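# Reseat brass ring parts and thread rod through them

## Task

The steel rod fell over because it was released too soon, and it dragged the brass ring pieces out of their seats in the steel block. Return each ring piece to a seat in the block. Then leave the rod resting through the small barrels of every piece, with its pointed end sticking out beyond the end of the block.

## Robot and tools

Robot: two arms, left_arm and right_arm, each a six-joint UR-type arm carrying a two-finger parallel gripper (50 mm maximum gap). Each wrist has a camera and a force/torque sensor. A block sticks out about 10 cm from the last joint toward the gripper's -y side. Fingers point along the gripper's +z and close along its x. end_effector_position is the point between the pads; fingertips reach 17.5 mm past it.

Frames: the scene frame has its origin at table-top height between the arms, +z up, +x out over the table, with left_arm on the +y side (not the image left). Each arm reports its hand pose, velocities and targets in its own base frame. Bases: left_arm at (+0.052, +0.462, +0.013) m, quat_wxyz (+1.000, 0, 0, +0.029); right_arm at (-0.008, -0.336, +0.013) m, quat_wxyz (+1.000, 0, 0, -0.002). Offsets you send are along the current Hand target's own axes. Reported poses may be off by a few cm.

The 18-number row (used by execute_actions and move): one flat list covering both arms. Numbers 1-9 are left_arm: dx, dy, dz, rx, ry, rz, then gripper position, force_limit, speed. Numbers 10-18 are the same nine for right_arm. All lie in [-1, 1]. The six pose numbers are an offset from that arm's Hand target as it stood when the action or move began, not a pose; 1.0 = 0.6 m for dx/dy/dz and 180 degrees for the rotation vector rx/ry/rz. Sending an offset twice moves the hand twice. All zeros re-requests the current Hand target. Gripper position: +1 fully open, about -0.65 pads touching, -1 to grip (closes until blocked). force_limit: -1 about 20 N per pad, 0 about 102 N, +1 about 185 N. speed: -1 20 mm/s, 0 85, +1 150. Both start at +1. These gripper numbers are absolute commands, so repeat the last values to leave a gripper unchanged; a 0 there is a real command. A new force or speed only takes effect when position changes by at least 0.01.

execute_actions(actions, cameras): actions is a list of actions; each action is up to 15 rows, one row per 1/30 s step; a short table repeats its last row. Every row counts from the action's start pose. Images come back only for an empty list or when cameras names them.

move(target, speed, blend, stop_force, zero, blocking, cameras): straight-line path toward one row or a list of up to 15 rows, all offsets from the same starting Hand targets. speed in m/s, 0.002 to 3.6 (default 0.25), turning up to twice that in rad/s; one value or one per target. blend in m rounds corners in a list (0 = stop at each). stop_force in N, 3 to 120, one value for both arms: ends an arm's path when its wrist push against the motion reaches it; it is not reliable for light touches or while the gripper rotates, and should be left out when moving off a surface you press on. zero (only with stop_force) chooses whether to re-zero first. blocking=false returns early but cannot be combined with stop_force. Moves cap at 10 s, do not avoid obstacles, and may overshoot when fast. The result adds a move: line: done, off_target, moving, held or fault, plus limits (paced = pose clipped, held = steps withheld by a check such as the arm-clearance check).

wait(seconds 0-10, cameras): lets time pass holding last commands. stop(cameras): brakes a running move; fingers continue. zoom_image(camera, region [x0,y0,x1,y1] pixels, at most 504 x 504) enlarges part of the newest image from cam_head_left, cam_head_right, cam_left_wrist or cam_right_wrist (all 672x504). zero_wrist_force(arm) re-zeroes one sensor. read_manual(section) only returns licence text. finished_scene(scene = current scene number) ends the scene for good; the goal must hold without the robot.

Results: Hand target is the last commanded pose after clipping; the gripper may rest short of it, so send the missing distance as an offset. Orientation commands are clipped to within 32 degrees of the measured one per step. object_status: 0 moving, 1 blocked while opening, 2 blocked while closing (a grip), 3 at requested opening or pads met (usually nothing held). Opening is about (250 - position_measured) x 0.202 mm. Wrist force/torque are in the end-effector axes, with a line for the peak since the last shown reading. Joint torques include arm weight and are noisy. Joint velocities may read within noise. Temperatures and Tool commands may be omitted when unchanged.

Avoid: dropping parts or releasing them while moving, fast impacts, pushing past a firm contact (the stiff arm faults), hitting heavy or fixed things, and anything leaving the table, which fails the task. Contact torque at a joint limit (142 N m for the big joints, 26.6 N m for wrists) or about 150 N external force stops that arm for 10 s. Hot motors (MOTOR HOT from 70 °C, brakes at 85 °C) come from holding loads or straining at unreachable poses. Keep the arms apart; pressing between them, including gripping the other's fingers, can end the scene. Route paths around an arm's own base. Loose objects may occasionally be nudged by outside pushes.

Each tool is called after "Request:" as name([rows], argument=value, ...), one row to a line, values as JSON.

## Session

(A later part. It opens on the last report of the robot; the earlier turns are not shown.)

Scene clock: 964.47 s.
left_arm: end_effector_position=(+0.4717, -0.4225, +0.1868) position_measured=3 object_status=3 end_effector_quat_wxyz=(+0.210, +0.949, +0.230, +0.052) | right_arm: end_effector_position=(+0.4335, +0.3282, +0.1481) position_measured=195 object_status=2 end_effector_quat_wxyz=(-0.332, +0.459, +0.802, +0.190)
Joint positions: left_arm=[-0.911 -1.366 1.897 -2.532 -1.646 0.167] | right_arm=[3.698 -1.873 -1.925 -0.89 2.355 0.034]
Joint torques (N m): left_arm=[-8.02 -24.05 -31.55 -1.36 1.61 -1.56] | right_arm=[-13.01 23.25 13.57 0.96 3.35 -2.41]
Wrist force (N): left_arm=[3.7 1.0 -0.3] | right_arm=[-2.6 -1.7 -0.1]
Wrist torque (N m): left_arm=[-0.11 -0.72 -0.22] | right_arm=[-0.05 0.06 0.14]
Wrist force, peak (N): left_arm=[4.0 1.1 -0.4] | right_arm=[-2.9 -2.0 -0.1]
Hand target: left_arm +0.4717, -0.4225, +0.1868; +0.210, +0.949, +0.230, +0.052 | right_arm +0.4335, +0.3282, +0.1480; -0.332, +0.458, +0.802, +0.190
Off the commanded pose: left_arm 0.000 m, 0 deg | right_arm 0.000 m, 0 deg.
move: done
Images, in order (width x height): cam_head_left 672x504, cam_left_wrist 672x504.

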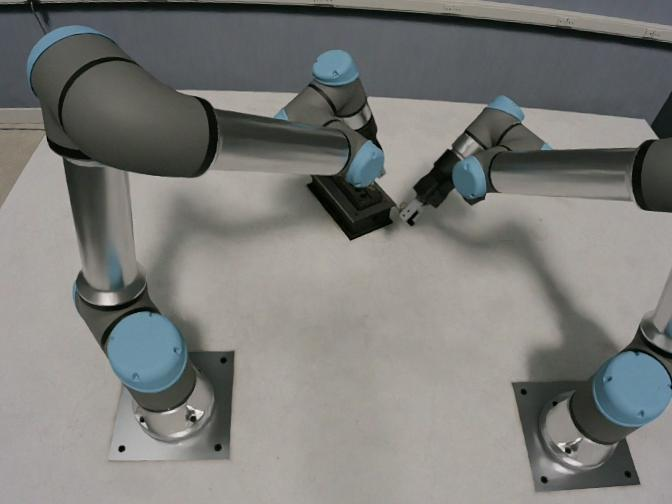

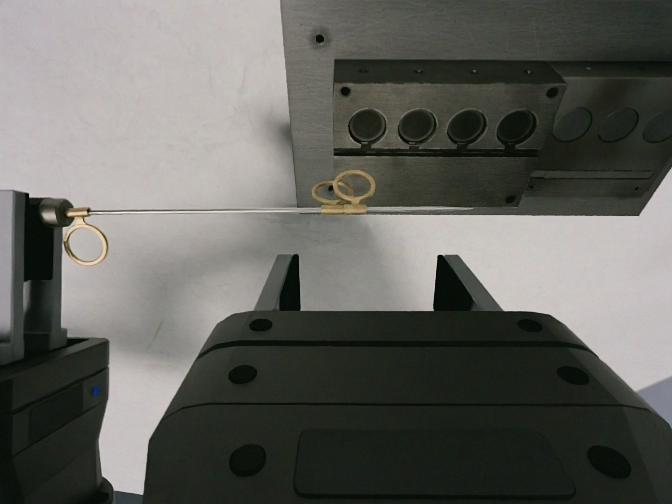

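Request:
move(target=[0.00967,0.00121,0.00056,0.1089,-0.1089,0.4914,1,1,1, 0,0,0,0,0,0,-1,-0.5,-0.8], speed=0.3, cameras=["cam_left_wrist", "cam_head_left", "cam_head_right"])

Scene clock: 1071.57 s.
left_arm: end_effector_position=(+0.4772, -0.4206, +0.1868) position_measured=3 object_status=3 end_effector_quat_wxyz=(-0.001, +0.854, -0.520, +0.000) | right_arm: end_effector_position=(+0.4335, +0.3282, +0.1480) position_measured=195 object_status=2 end_effector_quat_wxyz=(-0.332, +0.458, +0.802, +0.190)
Joint positions: left_arm=[-0.934 -1.217 1.515 -1.87 -1.569 1.73] | right_arm=[3.698 -1.873 -1.925 -0.89 2.356 0.034]
Joint torques (N m): left_arm=[-8.7 -31.18 -33.73 -0.47 1.96 1.98] | right_arm=[-12.76 23.4 21.38 0.88 3.25 -2.53]
Wrist force (N): left_arm=[3.9 0.1 -0.6] | right_arm=[-2.6 -1.9 -0.4]
Wrist torque (N m): left_arm=[-0.42 -0.72 -0.32] | right_arm=[-0.08 0.06 0.14]
Wrist force, peak (N): left_arm=[4.1 -0.4 -0.7] | right_arm=[-2.6 -2.1 -0.2]
Hand target: left_arm +0.4772, -0.4206, +0.1868; -0.001, +0.854, -0.520, +0.000 | right_arm +0.4335, +0.3282, +0.1480; -0.332, +0.458, +0.802, +0.190
Off the commanded pose: left_arm 0.000 m, 0 deg | right_arm 0.000 m, 0 deg.
move: done
Images, in order (width x height): cam_head_left 672x504, cam_head_right 672x504, cam_left_wrist 672x504.

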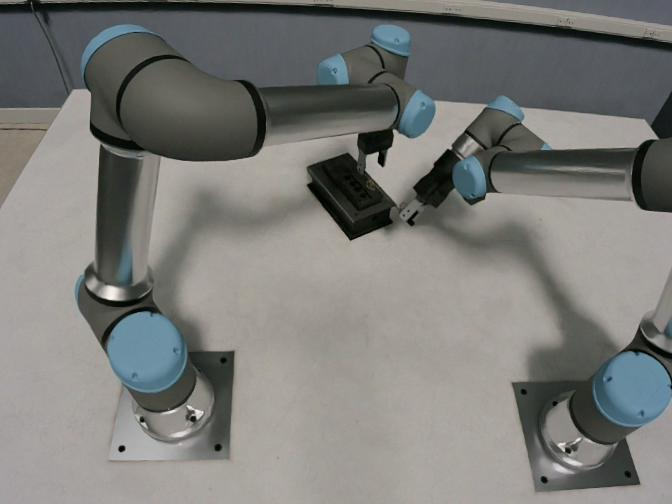

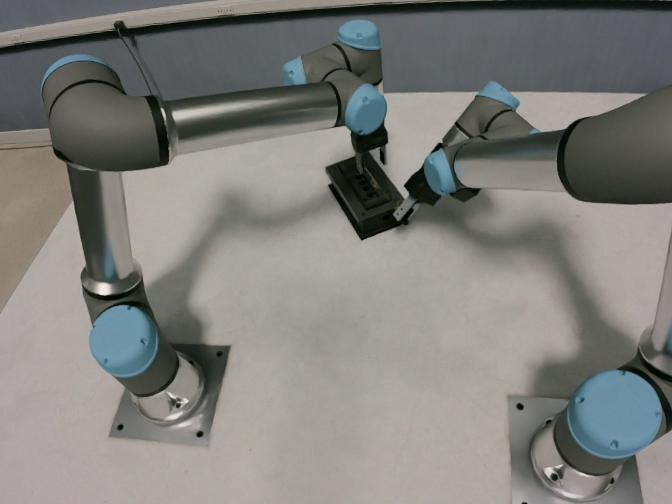

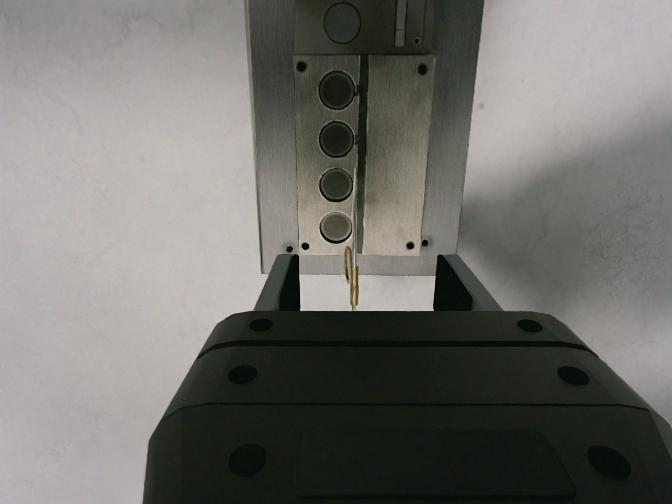

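Request:
zoom_image(camera="cam_left_wrist", region=[270, 180, 450, 315])

Request:
zoom_image(camera="cam_left_wrist", region=[280, 0, 460, 135])

Scaled by 2.800 from the camera's 672x504 image, which has a finer 960x720 frame.

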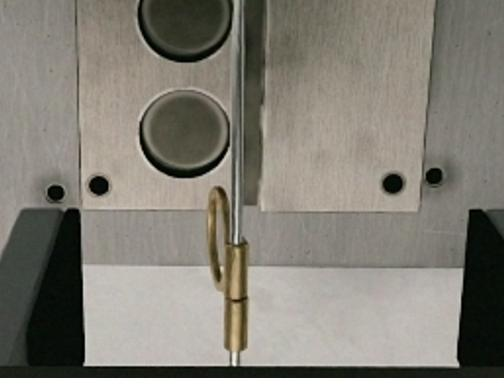

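Scaled by 2.800 from the camera's 672x504 image, which has a finer 960x720 frame.

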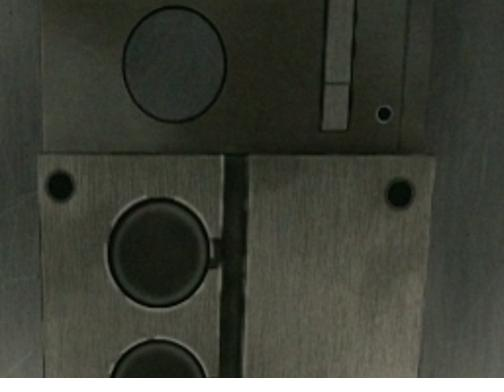

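Request:
move(target=[-0.00633,0.002,0.01667,0,0,0,1,1,1, 0,0,0,0,0,0,-1,-0.5,-0.8], speed=0.1, cameras=["cam_left_wrist"])

Scene clock: 1111.33 s.
left_arm: end_effector_position=(+0.4745, -0.4178, +0.1769) position_measured=3 object_status=3 end_effector_quat_wxyz=(-0.001, +0.854, -0.520, +0.000) | right_arm: end_effector_position=(+0.4335, +0.3282, +0.1480) position_measured=195 object_status=2 end_effector_quat_wxyz=(-0.332, +0.458, +0.802, +0.190)
Joint positions: left_arm=[-0.935 -1.219 1.544 -1.897 -1.569 1.73] | right_arm=[3.698 -1.873 -1.925 -0.89 2.356 0.034]
Joint torques (N m): left_arm=[-9.05 -48.13 -11.7 -5.53 1.48 -1.69] | right_arm=[-12.98 23.51 28.74 0.92 3.26 -2.43]
Wrist force (N): left_arm=[3.6 0.1 -0.4] | right_arm=[-2.5 -1.8 -0.1]
Wrist torque (N m): left_arm=[-0.40 -0.66 -0.26] | right_arm=[-0.05 0.05 0.14]
Wrist force, peak (N): left_arm=[4.2 0.2 -0.7] | right_arm=[-2.8 -1.8 -0.2]
Hand target: left_arm +0.4744, -0.4177, +0.1768; -0.001, +0.854, -0.520, +0.000 | right_arm +0.4335, +0.3282, +0.1480; -0.332, +0.458, +0.802, +0.190
Off the commanded pose: left_arm 0.000 m, 0 deg | right_arm 0.000 m, 0 deg.
move: done
Images, in order (width x height): cam_left_wrist 672x504.

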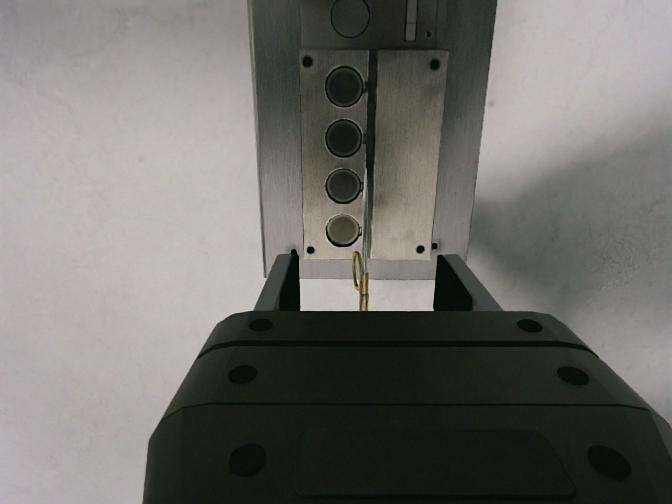

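Request:
zoom_image(camera="cam_left_wrist", region=[310, 170, 430, 320])

Scaled by 3.360 from the camera's 672x504 image, which has a finer 960x720 frame.

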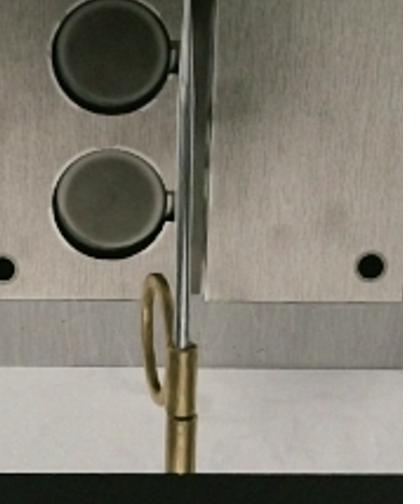

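Request:
move(target=[0,0,0.03033,0,0,0,1,1,1, 0,0,0,0,0,0,-1,-0.5,-0.8], speed=0.08, cameras=["cam_left_wrist"])

Scene clock: 1121.33 s.
left_arm: end_effector_position=(+0.4744, -0.4177, +0.1587) position_measured=3 object_status=3 end_effector_quat_wxyz=(-0.001, +0.854, -0.520, +0.000) | right_arm: end_effector_position=(+0.4335, +0.3282, +0.1480) position_measured=195 object_status=2 end_effector_quat_wxyz=(-0.332, +0.458, +0.802, +0.190)
Joint positions: left_arm=[-0.935 -1.204 1.573 -1.94 -1.569 1.73] | right_arm=[3.698 -1.873 -1.925 -0.89 2.356 0.034]
Joint torques (N m): left_arm=[2.44 -30.98 -14.22 -5.63 0.56 1.04] | right_arm=[-12.45 23.98 29.88 0.97 3.24 -2.45]
Wrist force (N): left_arm=[3.5 -0.2 -0.7] | right_arm=[-2.5 -1.7 0.2]
Wrist torque (N m): left_arm=[-0.46 -0.64 -0.28] | right_arm=[-0.04 0.05 0.13]
Wrist force, peak (N): left_arm=[3.8 -0.2 -1.5] | right_arm=[-2.7 -1.9 -0.1]
Hand target: left_arm +0.4745, -0.4177, +0.1586; -0.001, +0.854, -0.520, +0.000 | right_arm +0.4335, +0.3282, +0.1480; -0.332, +0.458, +0.802, +0.190
Off the commanded pose: left_arm 0.000 m, 0 deg | right_arm 0.000 m, 0 deg.
move: done
Images, in order (width x height): cam_left_wrist 672x504.

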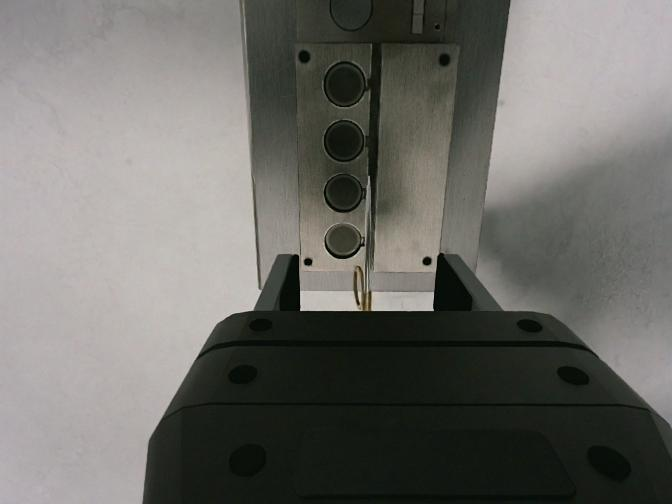

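Request:
move(target=[0,0,0,0,0,0,-1,-1,-1, 0,0,0,0,0,0,-1,-0.5,-0.8], cameras=["cam_left_wrist"])

Request:
zoom_image(camera="cam_left_wrist", region=[310, 170, 430, 320])

Scene clock: 1126.37 s.
left_arm: end_effector_position=(+0.4745, -0.4177, +0.1586) position_measured=236 object_status=0 end_effector_quat_wxyz=(-0.001, +0.854, -0.520, +0.000) | right_arm: end_effector_position=(+0.4335, +0.3282, +0.1480) position_measured=195 object_status=2 end_effector_quat_wxyz=(-0.332, +0.458, +0.802, +0.190)
Joint positions: left_arm=[-0.935 -1.204 1.574 -1.94 -1.569 1.73] | right_arm=[3.698 -1.873 -1.925 -0.89 2.356 0.034]
Joint torques (N m): left_arm=[6.88 -32.6 -12.13 -5.56 0.23 1.65] | right_arm=[-13 23.9 30.33 0.95 3.27 -2.42]
Wrist force (N): left_arm=[3.3 -0.3 -1.2] | right_arm=[-3.0 -1.6 -0.1]
Wrist torque (N m): left_arm=[-0.46 -0.66 -0.28] | right_arm=[-0.03 0.08 0.19]
Wrist force, peak (N): left_arm=[3.9 0.1 -0.7] | right_arm=[-3.1 -1.8 0.1]
Hand target: left_arm +0.4745, -0.4177, +0.1586; -0.001, +0.854, -0.520, +0.000 | right_arm +0.4335, +0.3282, +0.1480; -0.332, +0.458, +0.802, +0.190
Off the commanded pose: left_arm 0.000 m, 0 deg | right_arm 0.000 m, 0 deg.
move: done
Images, in order (width x height): cam_left_wrist 672x504.

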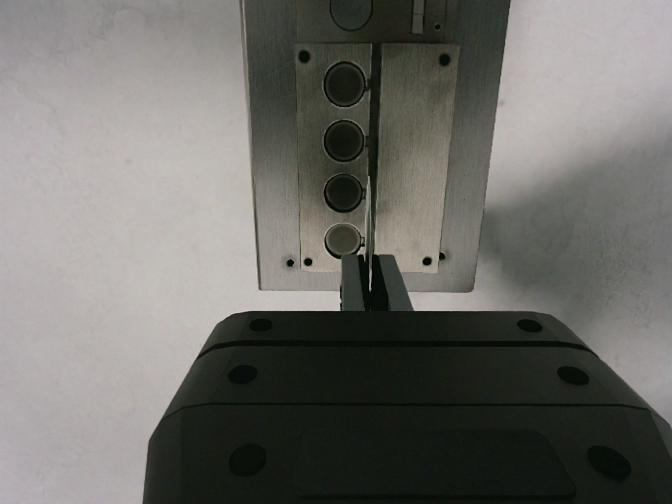

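Scaled by 3.360 from the camera's 672x504 image, which has a finer 960x720 frame.

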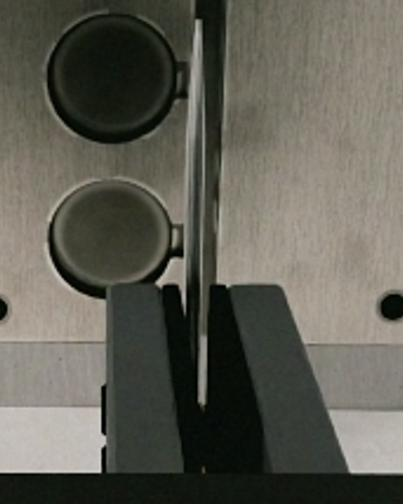

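Request:
wait(seconds=0.3)

Scene clock: 1127.73 s.
left_arm: end_effector_position=(+0.4745, -0.4177, +0.1586) position_measured=236 object_status=2 end_effector_quat_wxyz=(-0.001, +0.854, -0.520, +0.000) | right_arm: end_effector_position=(+0.4335, +0.3282, +0.1480) position_measured=195 object_status=2 end_effector_quat_wxyz=(-0.332, +0.458, +0.802, +0.190)
Joint positions: left_arm=[-0.935 -1.204 1.574 -1.94 -1.569 1.73] | right_arm=[3.698 -1.873 -1.925 -0.89 2.356 0.034]
Joint torques (N m): left_arm=[7.6 -33.04 -12.73 -5.55 0.2 1.62] | right_arm=[-11.68 25.5 30.65 1.06 3.15 -2.36]
Wrist force (N): left_arm=[3.3 0.0 -1.2] | right_arm=[-2.9 -1.8 0.0]
Wrist torque (N m): left_arm=[-0.42 -0.65 -0.28] | right_arm=[-0.05 0.05 0.19]
Wrist force, peak (N): left_arm=[3.6 -0.1 -1.1] | right_arm=[-3.2 -1.9 0.1]
Hand target: left_arm +0.4745, -0.4177, +0.1586; -0.001, +0.854, -0.520, +0.000 | right_arm +0.4335, +0.3282, +0.1480; -0.332, +0.458, +0.802, +0.190
Tool commands: left_gripper/position=-1.0 left_gripper/force_limit=-1.0 left_gripper/speed=-1.0 right_gripper/position=-1.0 right_gripper/force_limit=-0.5 right_gripper/speed=-0.8
Off the commanded pose: left_arm 0.000 m, 0 deg | right_arm 0.000 m, 0 deg.
wait: 0.30 s; at rest from the start

Request:
move(target=[0,-0.03083,0,0,0,0,-1,-1,-1, 0,0,0,0,0,0,-1,-0.5,-0.8], speed=0.03, stop_force=15, cameras=["cam_left_wrist"])

Request:
zoom_image(camera="cam_left_wrist", region=[310, 170, 430, 320])

Scene clock: 1140.20 s.
left_arm: end_effector_position=(+0.4909, -0.4092, +0.1586) position_measured=236 object_status=2 end_effector_quat_wxyz=(-0.001, +0.854, -0.520, +0.000) | right_arm: end_effector_position=(+0.4335, +0.3282, +0.1480) position_measured=195 object_status=2 end_effector_quat_wxyz=(-0.332, +0.458, +0.802, +0.190)
Joint positions: left_arm=[-0.906 -1.189 1.551 -1.934 -1.569 1.759] | right_arm=[3.698 -1.873 -1.925 -0.89 2.356 0.034]
Joint torques (N m): left_arm=[8.26 -32.18 -33.16 -0.65 1.31 1.92] | right_arm=[-9.32 28.6 30.11 1.21 3.07 -2.37]
Wrist force (N): left_arm=[3.6 -0.2 -1.0] | right_arm=[-2.3 -1.6 0.0]
Wrist torque (N m): left_arm=[-0.45 -0.67 -0.37] | right_arm=[-0.04 0.03 0.13]
Wrist force, peak (N): left_arm=[3.7 0.4 -1.4] | right_arm=[-3.4 -1.7 0.4]
Hand target: left_arm +0.4909, -0.4092, +0.1586; -0.001, +0.854, -0.520, +0.000 | right_arm +0.4335, +0.3282, +0.1480; -0.332, +0.458, +0.802, +0.190
Off the commanded pose: left_arm 0.000 m, 0 deg | right_arm 0.000 m, 0 deg.
move: done
Images, in order (width x height): cam_left_wrist 672x504.

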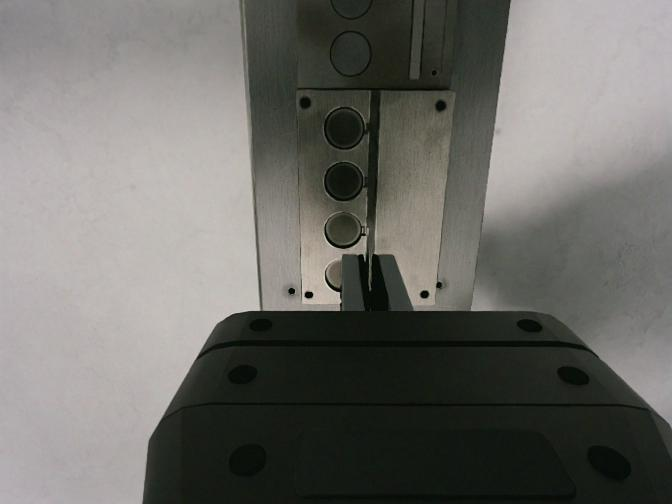

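Scaled by 3.360 from the camera's 672x504 image, which has a finer 960x720 frame.

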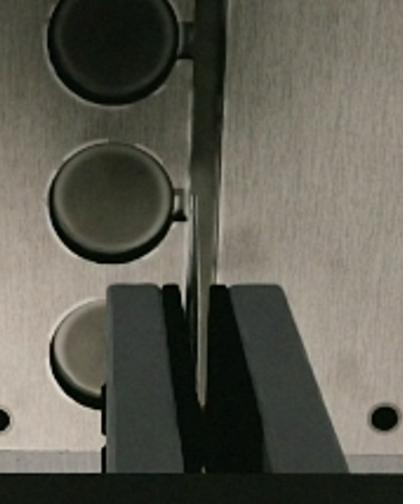

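Request:
move([
  [0,0,0,0,0,0,1,-1,0, 0,0,0,0,0,0,-1,-0.5,-0.8],
  [0,0,-0.0833,0,0,0,1,-1,0, 0,0,0,0,0,0,-1,-0.5,-0.8],
], speed=0.15, cameras=["cam_left_wrist"])

Request:
zoom_image(camera="cam_left_wrist", region=[290, 160, 430, 320])

Scene clock: 1147.97 s.
left_arm: end_effector_position=(+0.4908, -0.4093, +0.2085) position_measured=3 object_status=3 end_effector_quat_wxyz=(-0.001, +0.854, -0.520, +0.000) | right_arm: end_effector_position=(+0.4335, +0.3282, +0.1480) position_measured=195 object_status=2 end_effector_quat_wxyz=(-0.332, +0.458, +0.802, +0.190)
Joint positions: left_arm=[-0.906 -1.224 1.467 -1.815 -1.569 1.759] | right_arm=[3.698 -1.873 -1.925 -0.89 2.356 0.034]
Joint torques (N m): left_arm=[-8.68 -48.24 -33.35 -0.83 1.2 -1.86] | right_arm=[-6.59 32.7 30.32 1.47 3.06 -2.19]
Wrist force (N): left_arm=[3.7 -0.2 -1.1] | right_arm=[-2.7 -1.8 0.0]
Wrist torque (N m): left_arm=[-0.44 -0.71 -0.35] | right_arm=[-0.06 0.10 0.14]
Wrist force, peak (N): left_arm=[3.8 -0.1 -1.9] | right_arm=[-2.7 -1.9 -0.2]
Hand target: left_arm +0.4908, -0.4093, +0.2086; -0.001, +0.854, -0.520, +0.000 | right_arm +0.4335, +0.3282, +0.1480; -0.332, +0.458, +0.802, +0.190
Off the commanded pose: left_arm 0.000 m, 0 deg | right_arm 0.000 m, 0 deg.
move: done
Images, in order (width x height): cam_left_wrist 672x504.

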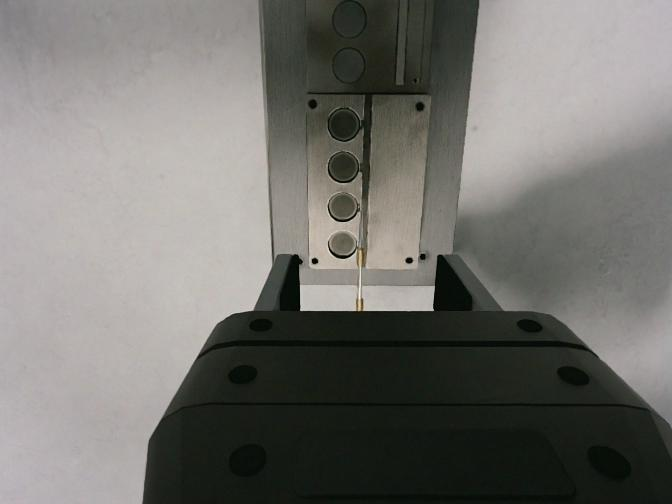

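Scaled by 3.150 from the camera's 672x504 image, which has a finer 960x720 frame.

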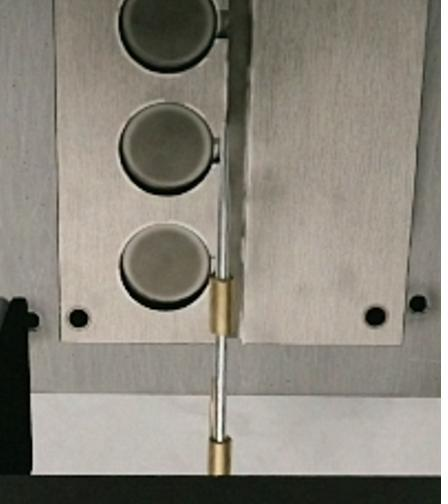

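Request:
move([
  [-0.0005,0.05833,0,0,0,0,1,-1,0, 0,0,0,0,0,0,-1,-0.5,-0.8],
  [-0.0005,0.05833,0.08333,0,0,0,1,-1,0, 0,0,0,0,0,0,-1,-0.5,-0.8],
  [-0.0005,0.05833,0.08333,0,0,0,-1,-1,-0.9, 0,0,0,0,0,0,-1,-0.5,-0.8],
], speed=[0.15, 0.1, 0.1], cameras=["cam_left_wrist"])

Scene clock: 1164.10 s.
left_arm: end_effector_position=(+0.4597, -0.4250, +0.1585) position_measured=234 object_status=0 end_effector_quat_wxyz=(-0.001, +0.854, -0.520, +0.000) | right_arm: end_effector_position=(+0.4335, +0.3282, +0.1480) position_measured=195 object_status=2 end_effector_quat_wxyz=(-0.332, +0.458, +0.802, +0.190)
Joint positions: left_arm=[-0.962 -1.218 1.593 -1.946 -1.569 1.703] | right_arm=[3.698 -1.873 -1.925 -0.89 2.356 0.034]
Joint torques (N m): left_arm=[7.31 -30.43 -12.59 -5.42 1.9 1.64] | right_arm=[-0.14 36.95 30.26 1.85 2.74 -2.14]
Wrist force (N): left_arm=[3.6 -0.3 -0.8] | right_arm=[-2.4 -1.7 0.1]
Wrist torque (N m): left_arm=[-0.48 -0.65 -0.18] | right_arm=[-0.03 0.06 0.14]
Wrist force, peak (N): left_arm=[4.2 -0.1 -0.7] | right_arm=[-2.8 -2.0 -0.2]
Hand target: left_arm +0.4597, -0.4250, +0.1585; -0.001, +0.854, -0.520, +0.000 | right_arm +0.4335, +0.3282, +0.1480; -0.332, +0.458, +0.802, +0.190
Off the commanded pose: left_arm 0.000 m, 0 deg | right_arm 0.000 m, 0 deg.
move: done
Images, in order (width x height): cam_left_wrist 672x504.

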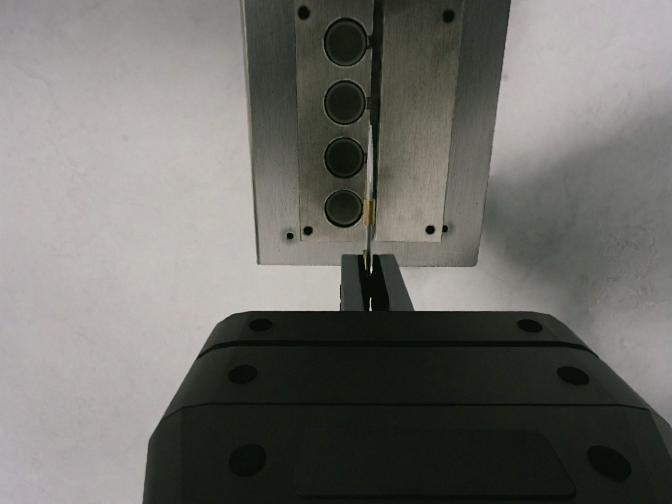

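Request:
zoom_image(camera="cam_left_wrist", region=[310, 170, 430, 320])

Scaled by 3.360 from the camera's 672x504 image, which has a finer 960x720 frame.

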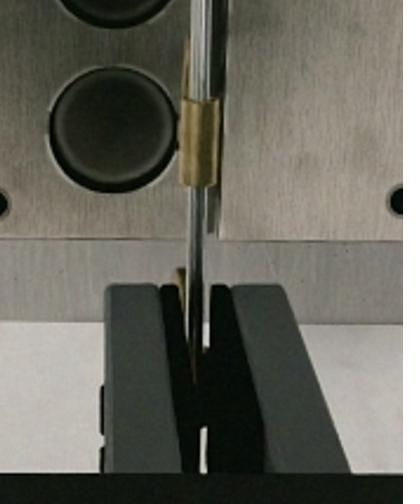

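Request:
move([
  [0,-0.00533,0,0,0,0,-1,-1,-0.9, 0,0,0,0,0,0,-1,-0.5,-0.8],
  [0,-0.00533,0,0,0,0,1,-1,0, 0,0,0,0,0,0,-1,-0.5,-0.8],
  [0,-0.00533,-0.08333,0,0,0,1,-1,0, 0,0,0,0,0,0,-1,-0.5,-0.8],
], speed=[0.02, 0.1, 0.15], cameras=["cam_left_wrist"])

Request:
zoom_image(camera="cam_left_wrist", region=[290, 160, 430, 320])

Scene clock: 1172.67 s.
left_arm: end_effector_position=(+0.4624, -0.4236, +0.2084) position_measured=3 object_status=3 end_effector_quat_wxyz=(-0.001, +0.854, -0.520, +0.000) | right_arm: end_effector_position=(+0.4335, +0.3282, +0.1480) position_measured=195 object_status=2 end_effector_quat_wxyz=(-0.332, +0.458, +0.802, +0.190)
Joint positions: left_arm=[-0.957 -1.252 1.506 -1.825 -1.569 1.708] | right_arm=[3.698 -1.873 -1.925 -0.89 2.356 0.034]
Joint torques (N m): left_arm=[-8.75 -47 -34.1 -0.65 -0.49 -1.86] | right_arm=[2.45 36.67 30.25 2.12 2.69 -1.98]
Wrist force (N): left_arm=[3.8 0.1 -0.4] | right_arm=[-2.5 -1.8 -0.2]
Wrist torque (N m): left_arm=[-0.43 -0.73 -0.28] | right_arm=[-0.06 0.04 0.14]
Wrist force, peak (N): left_arm=[4.1 0.1 -1.2] | right_arm=[-2.8 -1.9 0.1]
Hand target: left_arm +0.4624, -0.4236, +0.2085; -0.001, +0.854, -0.520, +0.000 | right_arm +0.4335, +0.3282, +0.1480; -0.332, +0.458, +0.802, +0.190
Off the commanded pose: left_arm 0.000 m, 0 deg | right_arm 0.000 m, 0 deg.
move: done
Images, in order (width x height): cam_left_wrist 672x504.

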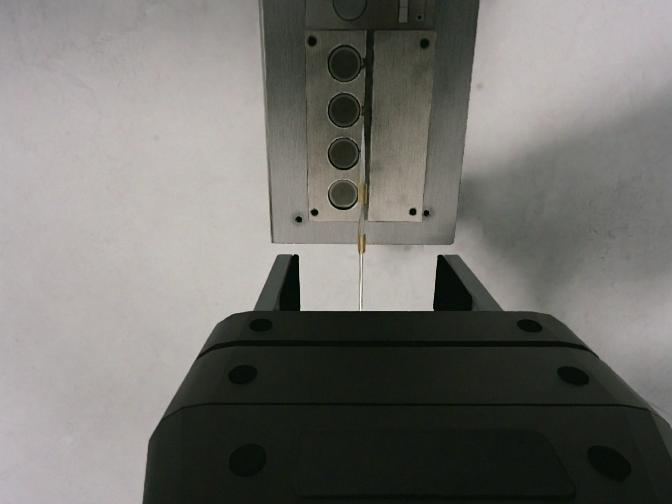

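Scaled by 3.150 from the camera's 672x504 image, which has a finer 960x720 frame.

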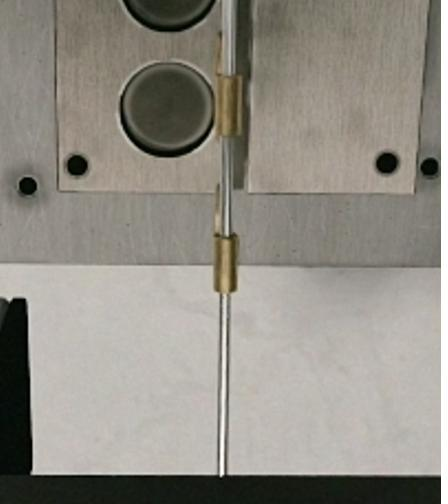

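Request:
move([
  [-0.1103,0,0.0505,0,0.3472,0,1,-1,0, 0,0,0,0,0,0,-1,-0.5,-0.8],
  [-0.1103,0.134,0.0505,0,0.3472,0,1,-1,0, 0,0,0,0,0,0,-1,-0.5,-0.8],
], speed=[0.3, 0.2], cameras=["cam_left_wrist", "cam_head_left", "cam_head_right"])

Scene clock: 1207.80 s.
left_arm: end_effector_position=(+0.3607, -0.4016, +0.1781) position_measured=3 object_status=3 end_effector_quat_wxyz=(+0.269, +0.730, -0.445, +0.443) | right_arm: end_effector_position=(+0.4335, +0.3282, +0.1480) position_measured=195 object_status=2 end_effector_quat_wxyz=(-0.332, +0.458, +0.802, +0.190)
Joint positions: left_arm=[-1.085 -1.322 2.519 -3.858 -1.578 1.577] | right_arm=[3.698 -1.873 -1.925 -0.89 2.356 0.034]
Joint torques (N m): left_arm=[-7.7 -31.85 -1.63 -6.18 2.09 -1.43] | right_arm=[6.39 36.76 29.56 2.34 2.54 -1.88]
Wrist force (N): left_arm=[5.1 -0.1 0.3] | right_arm=[-2.3 -1.7 0.0]
Wrist torque (N m): left_arm=[-0.22 -1.22 -0.52] | right_arm=[-0.05 0.02 0.14]
Wrist force, peak (N): left_arm=[5.6 1.6 0.2] | right_arm=[-2.8 -1.8 -0.1]
Hand target: left_arm +0.3607, -0.4017, +0.1781; +0.269, +0.730, -0.445, +0.443 | right_arm +0.4335, +0.3282, +0.1480; -0.332, +0.458, +0.802, +0.190
Off the commanded pose: left_arm 0.000 m, 0 deg | right_arm 0.000 m, 0 deg.
move: done
Images, in order (width x height): cam_head_left 672x504, cam_head_right 672x504, cam_left_wrist 672x504.

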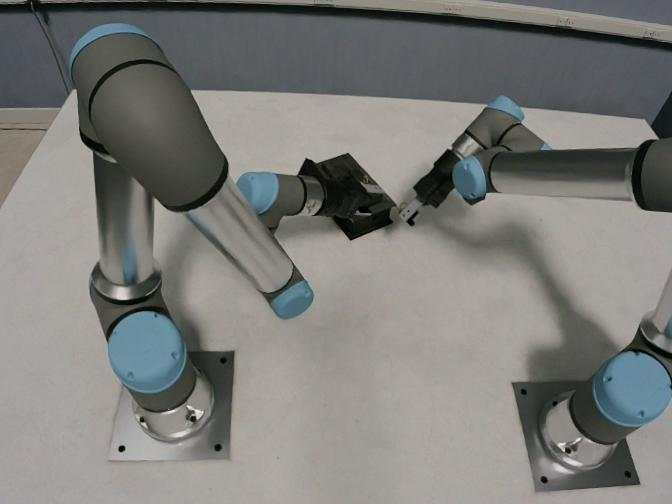

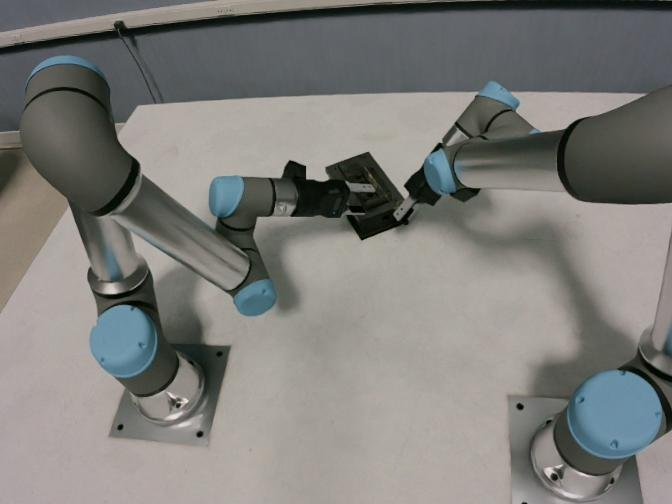

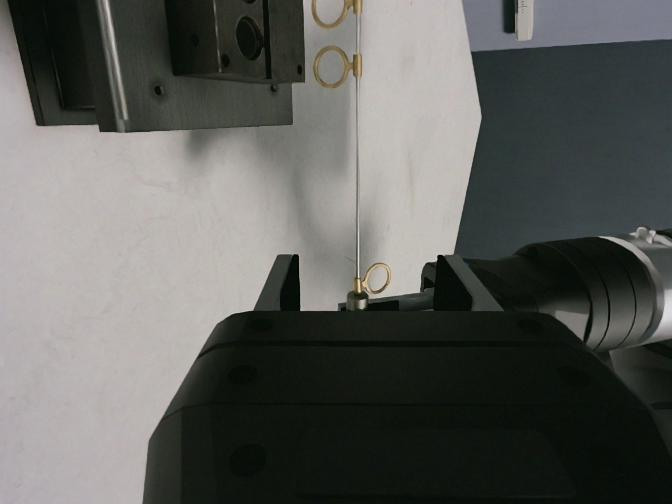

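Request:
zoom_image(camera="cam_left_wrist", region=[310, 210, 430, 315])

Request:
zoom_image(camera="cam_left_wrist", region=[290, 0, 430, 110])

Scaled by 4.200 from the camera's 672x504 image, which has a finer 960x720 frame.

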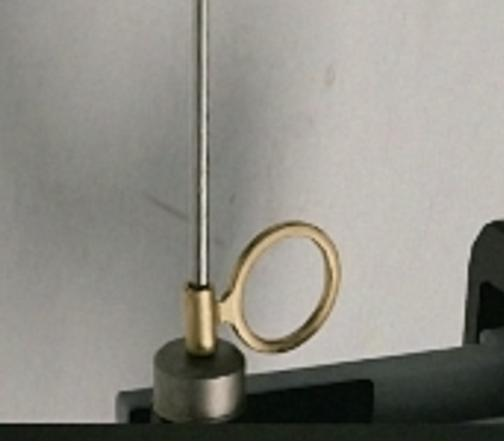

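Scaled by 3.600 from the camera's 672x504 image, which has a finer 960x720 frame.

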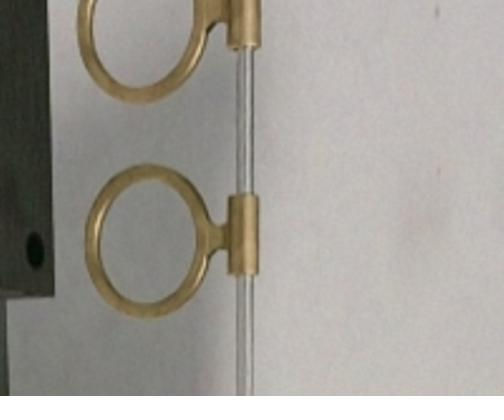

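Request:
move(target=[0,0,0,0,0,0,1,-1,0, -0.005,0,0.00134,0,0.1667,0,-1,-0.5,-0.8], speed=0.2, cameras=["cam_left_wrist", "cam_head_left", "cam_head_right"])

Request:
zoom_image(camera="cam_left_wrist", region=[310, 210, 430, 315])

Scene clock: 1232.83 s.
left_arm: end_effector_position=(+0.3607, -0.4017, +0.1781) position_measured=3 object_status=3 end_effector_quat_wxyz=(+0.269, +0.730, -0.445, +0.443) | right_arm: end_effector_position=(+0.4341, +0.3276, +0.1473) position_measured=195 object_status=2 end_effector_quat_wxyz=(-0.392, +0.443, +0.774, +0.225)
Joint positions: left_arm=[-1.085 -1.322 2.519 -3.858 -1.578 1.577] | right_arm=[3.649 -1.925 -1.932 -0.884 2.508 -0.038]
Joint torques (N m): left_arm=[-8.81 -31.32 -0.81 -6.13 1.88 -1.78] | right_arm=[14.44 46.41 32.83 4.9 0.58 3.18]
Wrist force (N): left_arm=[5.1 -0.1 0.0] | right_arm=[-2.5 -1.6 -0.8]
Wrist torque (N m): left_arm=[-0.23 -1.24 -0.52] | right_arm=[-0.05 -0.05 0.11]
Wrist force, peak (N): left_arm=[5.5 -0.2 0.1] | right_arm=[-4.1 -1.9 -0.3]
Hand target: left_arm +0.3607, -0.4017, +0.1781; +0.269, +0.730, -0.445, +0.443 | right_arm +0.4341, +0.3276, +0.1473; -0.391, +0.443, +0.774, +0.225 (not the last commanded pose)
Off the commanded pose: left_arm 0.000 m, 0 deg | right_arm 0.002 m, 21 deg.
move: held (right_arm; a check stopped the path); limits=held
pose unreachable (right arm): on one or more control steps of this call, first in action 0 (counted from 0), this arm could not follow its commanded pose, so it was not sent that pose on those steps. It may still have moved: this result reports where it is.
cause: moving toward the commanded pose would bring two parts of the arm too close to each other (its gripper and another part of the arm, with joints 4 (wrist 1) to 6 (wrist 3) between them, 6 mm apart when it was first held).
Images, in order (width x height): cam_head_left 672x504, cam_head_right 672x504, cam_left_wrist 672x504.

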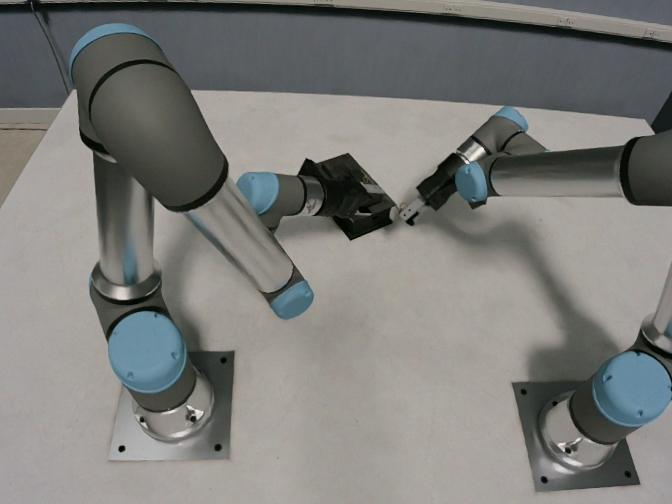

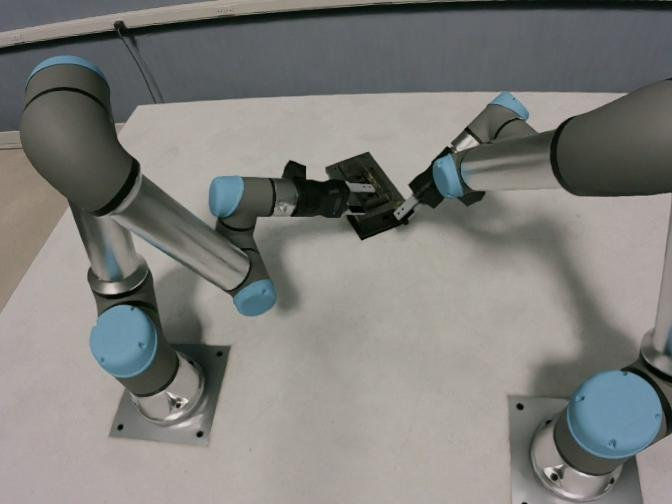

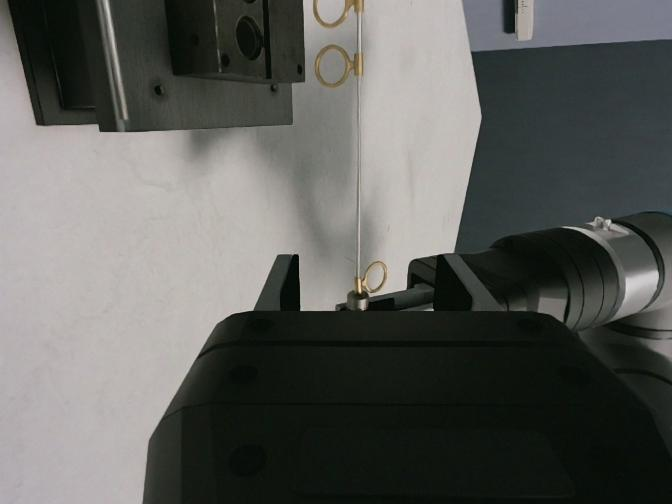

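Scaled by 4.200 from the camera's 672x504 image, which has a finer 960x720 frame.

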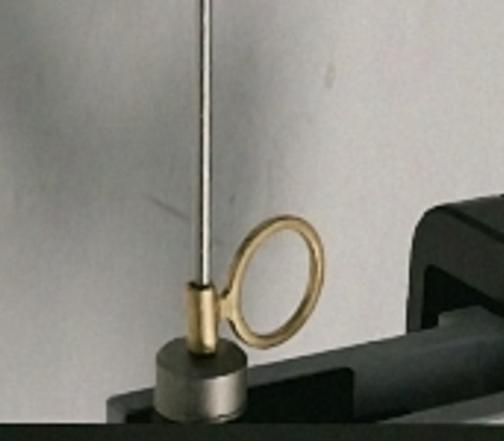

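Request:
move([
  [-0.00167,0.03367,0,0,0,0,1,-1,0, 0,0,0,0,0,0,-1,-0.5,-0.8],
  [-0.00167,0.03367,0.0667,0,0,0,1,-1,0, 0,0,0,0,0,0,-1,-0.5,-0.8],
], speed=[0.15, 0.1], cameras=["cam_left_wrist", "cam_head_left", "cam_head_right"])

Scene clock: 1249.50 s.
left_arm: end_effector_position=(+0.3588, -0.4419, +0.1587) position_measured=3 object_status=3 end_effector_quat_wxyz=(+0.269, +0.730, -0.445, +0.443) | right_arm: end_effector_position=(+0.4341, +0.3276, +0.1473) position_measured=195 object_status=2 end_effector_quat_wxyz=(-0.391, +0.443, +0.774, +0.225)
Joint positions: left_arm=[-1.148 -1.216 2.457 -3.902 -1.522 1.548] | right_arm=[3.649 -1.925 -1.932 -0.884 2.507 -0.038]
Joint torques (N m): left_arm=[8.18 -15.53 -21.17 -6.33 -1.72 1.93] | right_arm=[14.19 46.13 31.17 4.89 0.55 3.12]
Wrist force (N): left_arm=[5.0 0.3 0.4] | right_arm=[-2.8 -1.5 -0.8]
Wrist torque (N m): left_arm=[-0.13 -1.20 -0.66] | right_arm=[-0.03 0.00 0.11]
Wrist force, peak (N): left_arm=[5.5 -0.4 0.2] | right_arm=[-2.9 -1.7 -0.9]
Hand target: left_arm +0.3588, -0.4420, +0.1587; +0.269, +0.730, -0.445, +0.443 | right_arm +0.4341, +0.3276, +0.1473; -0.391, +0.443, +0.774, +0.225
Off the commanded pose: left_arm 0.000 m, 0 deg | right_arm 0.000 m, 0 deg.
move: done
Images, in order (width x height): cam_head_left 672x504, cam_head_right 672x504, cam_left_wrist 672x504.

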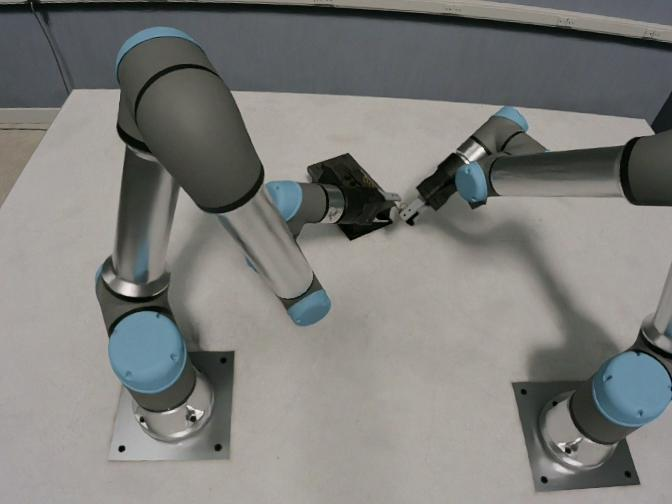

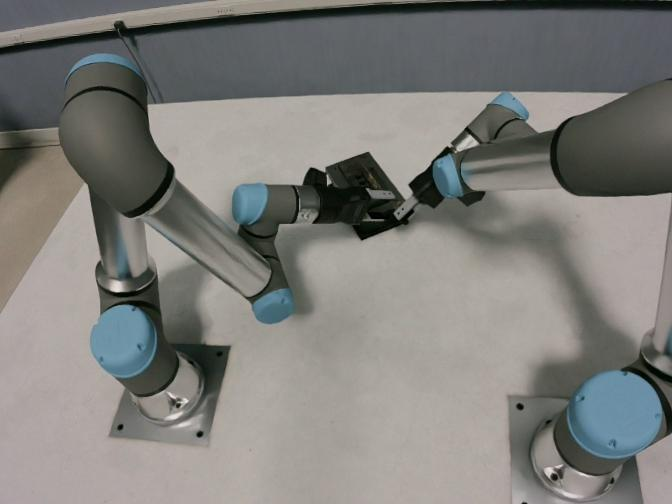

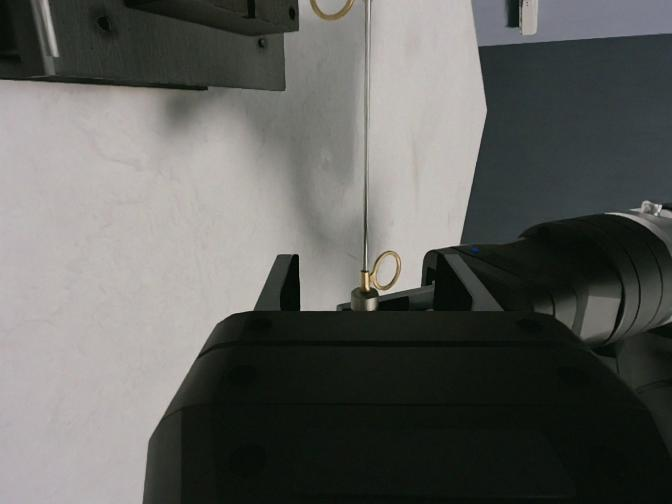

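Request:
zoom_image(camera="cam_left_wrist", region=[320, 220, 440, 315])

Scaled by 4.200 from the camera's 672x504 image, which has a finer 960x720 frame.

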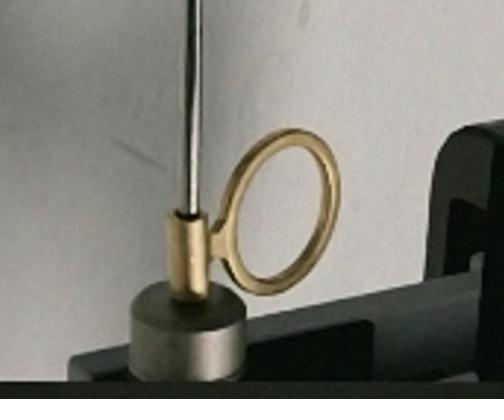

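Request:
move(target=[0.0006,0,0.04767,0,0,0,1,-1,0, 0,0,0,0,0,0,-1,-0.5,-0.8], speed=0.05, stop_force=10, cameras=["cam_left_wrist"])

Request:
zoom_image(camera="cam_left_wrist", region=[270, 180, 450, 315])

Scene clock: 1266.53 s.
left_arm: end_effector_position=(+0.3706, -0.4647, +0.1458) position_measured=3 object_status=3 end_effector_quat_wxyz=(+0.269, +0.730, -0.445, +0.443) | right_arm: end_effector_position=(+0.4341, +0.3276, +0.1473) position_measured=195 object_status=2 end_effector_quat_wxyz=(-0.391, +0.443, +0.774, +0.225)
Joint positions: left_arm=[-1.144 -1.142 2.391 -3.909 -1.526 1.549] | right_arm=[3.649 -1.925 -1.932 -0.884 2.507 -0.038]
Joint torques (N m): left_arm=[7.98 -20.74 -20.51 -6.23 -1.76 1.97] | right_arm=[13.63 45.89 24.8 4.87 0.59 3.1]
Wrist force (N): left_arm=[4.7 0.5 0.4] | right_arm=[-2.7 -1.7 -0.8]
Wrist torque (N m): left_arm=[-0.09 -1.16 -0.66] | right_arm=[-0.05 0.00 0.11]
Wrist force, peak (N): left_arm=[5.3 0.5 0.1] | right_arm=[-3.0 -1.6 -1.0]
Hand target: left_arm +0.3706, -0.4647, +0.1458; +0.269, +0.730, -0.445, +0.443 | right_arm +0.4341, +0.3276, +0.1473; -0.391, +0.443, +0.774, +0.225
Off the commanded pose: left_arm 0.000 m, 0 deg | right_arm 0.000 m, 0 deg.
move: done
Images, in order (width x height): cam_left_wrist 672x504.

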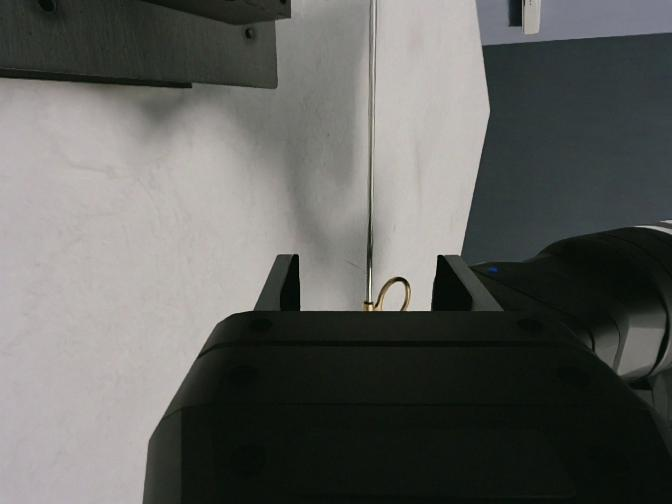

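Scaled by 2.800 from the camera's 672x504 image, which has a finer 960x720 frame.

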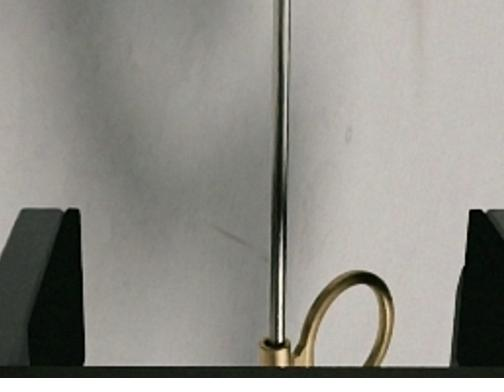

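Request:
move(target=[0,0,0,0,0,0,-1,-0.95,-1, 0,0,0,0,0,0,-1,-0.5,-0.8], cameras=["cam_left_wrist"])

Request:
zoom_image(camera="cam_left_wrist", region=[310, 210, 430, 315])

Scene clock: 1271.57 s.
left_arm: end_effector_position=(+0.3706, -0.4647, +0.1458) position_measured=233 object_status=2 end_effector_quat_wxyz=(+0.269, +0.730, -0.445, +0.443) | right_arm: end_effector_position=(+0.4341, +0.3276, +0.1473) position_measured=195 object_status=2 end_effector_quat_wxyz=(-0.391, +0.443, +0.774, +0.225)
Joint positions: left_arm=[-1.144 -1.142 2.391 -3.909 -1.526 1.549] | right_arm=[3.649 -1.925 -1.932 -0.884 2.507 -0.038]
Joint torques (N m): left_arm=[8.23 -20.58 -20.42 -6.14 -1.63 1.97] | right_arm=[14.05 45.86 19.05 4.89 0.49 3.11]
Wrist force (N): left_arm=[4.9 0.4 0.5] | right_arm=[-2.6 -1.5 -0.7]
Wrist torque (N m): left_arm=[-0.10 -1.19 -0.66] | right_arm=[-0.03 -0.01 0.11]
Wrist force, peak (N): left_arm=[5.0 0.4 0.3] | right_arm=[-3.1 -1.8 -0.7]
Hand target: left_arm +0.3706, -0.4647, +0.1458; +0.269, +0.730, -0.445, +0.443 | right_arm +0.4341, +0.3276, +0.1473; -0.391, +0.443, +0.774, +0.225
Off the commanded pose: left_arm 0.000 m, 0 deg | right_arm 0.000 m, 0 deg.
move: done
Images, in order (width x height): cam_left_wrist 672x504.

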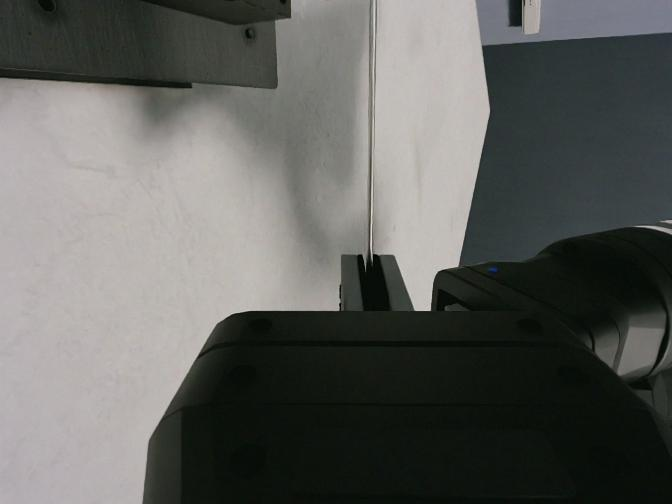

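Scaled by 4.200 from the camera's 672x504 image, which has a finer 960x720 frame.

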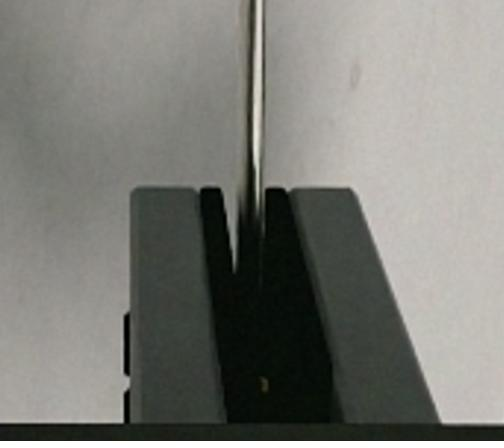

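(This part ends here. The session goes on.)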